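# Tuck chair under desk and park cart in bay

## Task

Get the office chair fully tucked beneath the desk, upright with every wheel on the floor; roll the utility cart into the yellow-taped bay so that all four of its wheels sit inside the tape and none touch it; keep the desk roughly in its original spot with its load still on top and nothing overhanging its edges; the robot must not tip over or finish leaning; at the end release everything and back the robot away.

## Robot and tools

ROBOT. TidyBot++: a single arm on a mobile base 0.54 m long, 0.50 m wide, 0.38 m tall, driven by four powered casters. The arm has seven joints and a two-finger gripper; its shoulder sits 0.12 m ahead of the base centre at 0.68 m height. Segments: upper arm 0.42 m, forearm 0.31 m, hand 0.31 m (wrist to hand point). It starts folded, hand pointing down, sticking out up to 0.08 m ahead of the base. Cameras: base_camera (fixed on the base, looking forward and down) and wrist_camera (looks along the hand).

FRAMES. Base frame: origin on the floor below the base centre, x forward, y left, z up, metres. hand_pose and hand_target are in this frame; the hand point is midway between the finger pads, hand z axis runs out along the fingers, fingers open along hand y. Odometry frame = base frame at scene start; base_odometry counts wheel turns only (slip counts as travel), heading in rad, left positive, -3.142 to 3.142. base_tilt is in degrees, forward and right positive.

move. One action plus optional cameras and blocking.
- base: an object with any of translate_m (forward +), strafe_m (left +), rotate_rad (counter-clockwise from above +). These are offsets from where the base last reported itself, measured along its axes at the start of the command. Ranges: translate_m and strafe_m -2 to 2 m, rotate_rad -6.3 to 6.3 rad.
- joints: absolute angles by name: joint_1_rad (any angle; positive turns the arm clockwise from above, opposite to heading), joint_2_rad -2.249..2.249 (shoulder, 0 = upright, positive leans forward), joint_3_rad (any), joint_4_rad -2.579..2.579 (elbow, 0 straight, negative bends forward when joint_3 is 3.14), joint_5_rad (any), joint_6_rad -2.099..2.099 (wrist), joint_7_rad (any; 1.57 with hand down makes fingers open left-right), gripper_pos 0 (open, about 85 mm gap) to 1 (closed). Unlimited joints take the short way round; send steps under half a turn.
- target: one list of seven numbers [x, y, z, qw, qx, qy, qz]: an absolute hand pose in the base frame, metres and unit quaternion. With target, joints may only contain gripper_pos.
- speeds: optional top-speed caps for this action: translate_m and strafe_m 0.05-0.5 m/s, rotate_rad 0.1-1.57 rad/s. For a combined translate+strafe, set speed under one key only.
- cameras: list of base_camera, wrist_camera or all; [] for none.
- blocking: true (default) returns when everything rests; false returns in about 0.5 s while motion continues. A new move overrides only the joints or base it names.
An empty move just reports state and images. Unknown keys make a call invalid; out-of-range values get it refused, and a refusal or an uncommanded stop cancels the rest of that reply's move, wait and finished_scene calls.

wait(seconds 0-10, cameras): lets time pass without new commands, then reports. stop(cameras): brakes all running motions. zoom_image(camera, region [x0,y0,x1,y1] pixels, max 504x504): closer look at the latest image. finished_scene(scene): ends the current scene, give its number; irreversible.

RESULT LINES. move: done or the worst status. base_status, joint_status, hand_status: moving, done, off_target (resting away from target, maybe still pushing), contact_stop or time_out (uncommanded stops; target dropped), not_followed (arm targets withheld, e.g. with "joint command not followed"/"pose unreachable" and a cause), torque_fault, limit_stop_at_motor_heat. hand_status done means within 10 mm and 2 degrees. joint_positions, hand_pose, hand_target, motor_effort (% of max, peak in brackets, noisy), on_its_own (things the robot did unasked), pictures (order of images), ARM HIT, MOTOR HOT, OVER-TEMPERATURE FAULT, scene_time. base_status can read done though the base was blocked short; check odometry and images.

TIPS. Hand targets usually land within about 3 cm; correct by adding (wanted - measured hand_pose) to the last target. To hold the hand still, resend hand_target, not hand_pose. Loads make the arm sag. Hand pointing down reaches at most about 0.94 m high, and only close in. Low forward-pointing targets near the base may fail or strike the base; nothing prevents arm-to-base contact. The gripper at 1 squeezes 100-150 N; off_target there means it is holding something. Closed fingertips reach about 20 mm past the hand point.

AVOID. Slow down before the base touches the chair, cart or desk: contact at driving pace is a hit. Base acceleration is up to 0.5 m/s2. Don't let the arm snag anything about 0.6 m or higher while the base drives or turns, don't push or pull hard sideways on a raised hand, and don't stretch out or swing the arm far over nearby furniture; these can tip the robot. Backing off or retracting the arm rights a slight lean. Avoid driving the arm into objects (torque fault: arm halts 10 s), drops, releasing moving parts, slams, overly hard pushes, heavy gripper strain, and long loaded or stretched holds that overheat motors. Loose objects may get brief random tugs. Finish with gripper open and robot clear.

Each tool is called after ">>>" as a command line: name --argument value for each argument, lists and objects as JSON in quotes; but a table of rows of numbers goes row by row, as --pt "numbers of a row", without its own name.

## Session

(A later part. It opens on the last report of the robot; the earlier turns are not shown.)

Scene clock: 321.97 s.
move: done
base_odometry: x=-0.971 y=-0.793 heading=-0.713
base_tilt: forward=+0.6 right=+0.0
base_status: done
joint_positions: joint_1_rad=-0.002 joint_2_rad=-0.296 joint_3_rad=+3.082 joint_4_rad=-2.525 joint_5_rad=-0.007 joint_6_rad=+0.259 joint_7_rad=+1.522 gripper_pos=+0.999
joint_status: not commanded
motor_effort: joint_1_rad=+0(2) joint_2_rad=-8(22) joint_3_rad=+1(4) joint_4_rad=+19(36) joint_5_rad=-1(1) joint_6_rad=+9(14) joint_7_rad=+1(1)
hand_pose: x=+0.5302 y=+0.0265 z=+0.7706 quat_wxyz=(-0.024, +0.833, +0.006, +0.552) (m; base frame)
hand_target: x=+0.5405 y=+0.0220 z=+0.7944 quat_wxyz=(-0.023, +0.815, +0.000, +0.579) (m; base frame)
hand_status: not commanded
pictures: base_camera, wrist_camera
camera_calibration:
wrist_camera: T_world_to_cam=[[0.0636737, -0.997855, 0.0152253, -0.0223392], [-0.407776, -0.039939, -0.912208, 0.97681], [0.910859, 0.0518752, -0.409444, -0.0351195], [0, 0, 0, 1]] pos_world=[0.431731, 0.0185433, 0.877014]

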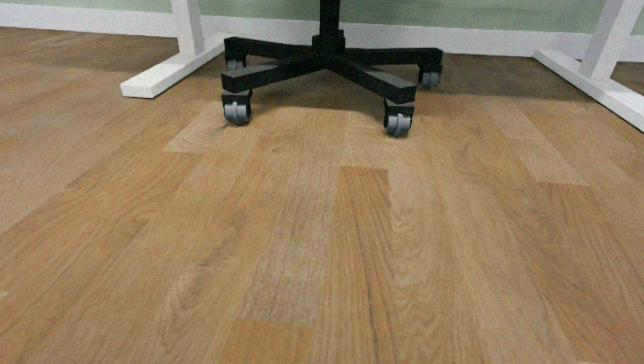

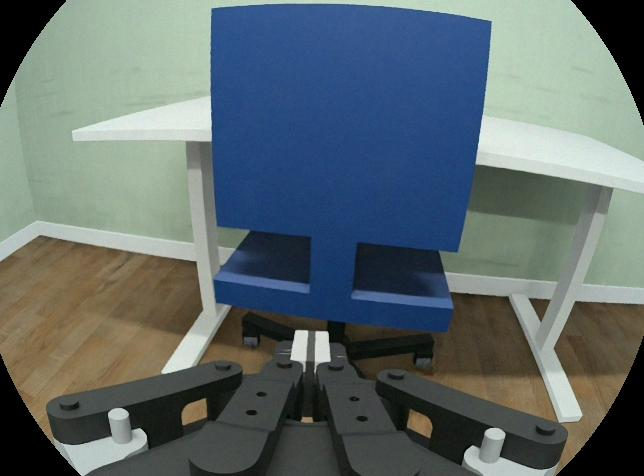

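>>> move --base '{"translate_m":0.28,"strafe_m":-0.13}' --speeds '{"translate_m":0.2}' --cameras '[]'

>>> move --base '{"translate_m":0.2}' --speeds '{"translate_m":0.06}' --cameras '[]'

>>> move --base '{"translate_m":-0.6}' --speeds '{"translate_m":0.2}'

Scene clock: 327.63 s.
move: done
base_odometry: x=-0.844 y=-1.075 heading=-0.713
base_tilt: forward=+0.6 right=+0.0
base_status: done
joint_positions: joint_1_rad=-0.002 joint_2_rad=-0.296 joint_3_rad=+3.082 joint_4_rad=-2.525 joint_5_rad=-0.007 joint_6_rad=+0.259 joint_7_rad=+1.522 gripper_pos=+0.999
joint_status: not commanded
motor_effort: joint_1_rad=+0(1) joint_2_rad=-7(9) joint_3_rad=+1(2) joint_4_rad=+19(20) joint_5_rad=+0(1) joint_6_rad=+10(10) joint_7_rad=+0(1)
hand_pose: x=+0.5302 y=+0.0265 z=+0.7706 quat_wxyz=(-0.024, +0.833, +0.006, +0.552) (m; base frame)
hand_target: x=+0.5405 y=+0.0220 z=+0.7944 quat_wxyz=(-0.023, +0.815, +0.000, +0.579) (m; base frame)
hand_status: not commanded
pictures: none
No camera images: "cameras" was empty.

Scene clock: 331.50 s.
move: done
base_odometry: x=-0.694 y=-1.205 heading=-0.713
base_tilt: forward=+0.6 right=+0.0
base_status: done
joint_positions: joint_1_rad=-0.004 joint_2_rad=-0.389 joint_3_rad=+3.079 joint_4_rad=-2.595 joint_5_rad=-0.007 joint_6_rad=+0.259 joint_7_rad=+1.522 gripper_pos=+0.999
joint_status: not commanded
motor_effort: joint_1_rad=+5(6) joint_2_rad=+12(17) joint_3_rad=+6(7) joint_4_rad=+32(38) joint_5_rad=-1(2) joint_6_rad=+14(17) joint_7_rad=+0(1)
hand_pose: x=+0.5006 y=+0.0265 z=+0.7700 quat_wxyz=(-0.023, +0.827, +0.009, +0.562) (m; base frame)
hand_target: x=+0.5405 y=+0.0220 z=+0.7944 quat_wxyz=(-0.023, +0.815, +0.000, +0.579) (m; base frame)
hand_status: not commanded
pictures: none
No camera images: "cameras" was empty.

Scene clock: 335.20 s.
move: done
base_odometry: x=-1.148 y=-0.813 heading=-0.712
base_tilt: forward=+0.6 right=+0.0
base_status: done
joint_positions: joint_1_rad=-0.004 joint_2_rad=-0.298 joint_3_rad=+3.084 joint_4_rad=-2.524 joint_5_rad=-0.007 joint_6_rad=+0.260 joint_7_rad=+1.522 gripper_pos=+0.999
joint_status: not commanded
motor_effort: joint_1_rad=+1(3) joint_2_rad=-8(13) joint_3_rad=+1(4) joint_4_rad=+19(31) joint_5_rad=+0(1) joint_6_rad=+9(12) joint_7_rad=+1(1)
hand_pose: x=+0.5308 y=+0.0268 z=+0.7724 quat_wxyz=(-0.024, +0.832, +0.006, +0.554) (m; base frame)
hand_target: x=+0.5405 y=+0.0220 z=+0.7944 quat_wxyz=(-0.023, +0.815, +0.000, +0.579) (m; base frame)
hand_status: not commanded
pictures: base_camera, wrist_camera
camera_calibration:
wrist_camera: T_world_to_cam=[[0.0643339, -0.997817, 0.0148969, -0.0221999], [-0.403954, -0.0396892, -0.913918, 0.977949], [0.912514, 0.0527782, -0.405626, -0.0387797], [0, 0, 0, 1]] pos_world=[0.431862, 0.0187092, 0.878365]

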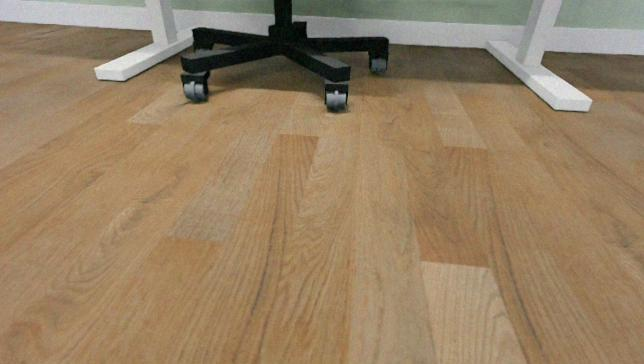

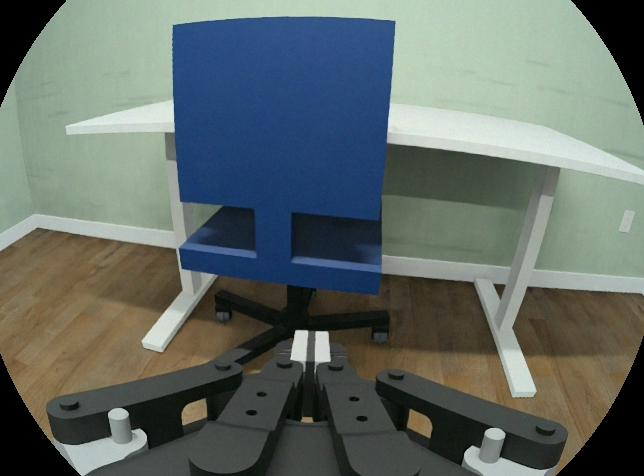

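Good, it's in against the edge.

>>> finished_scene --scene 2

The scene is finished: the task was done.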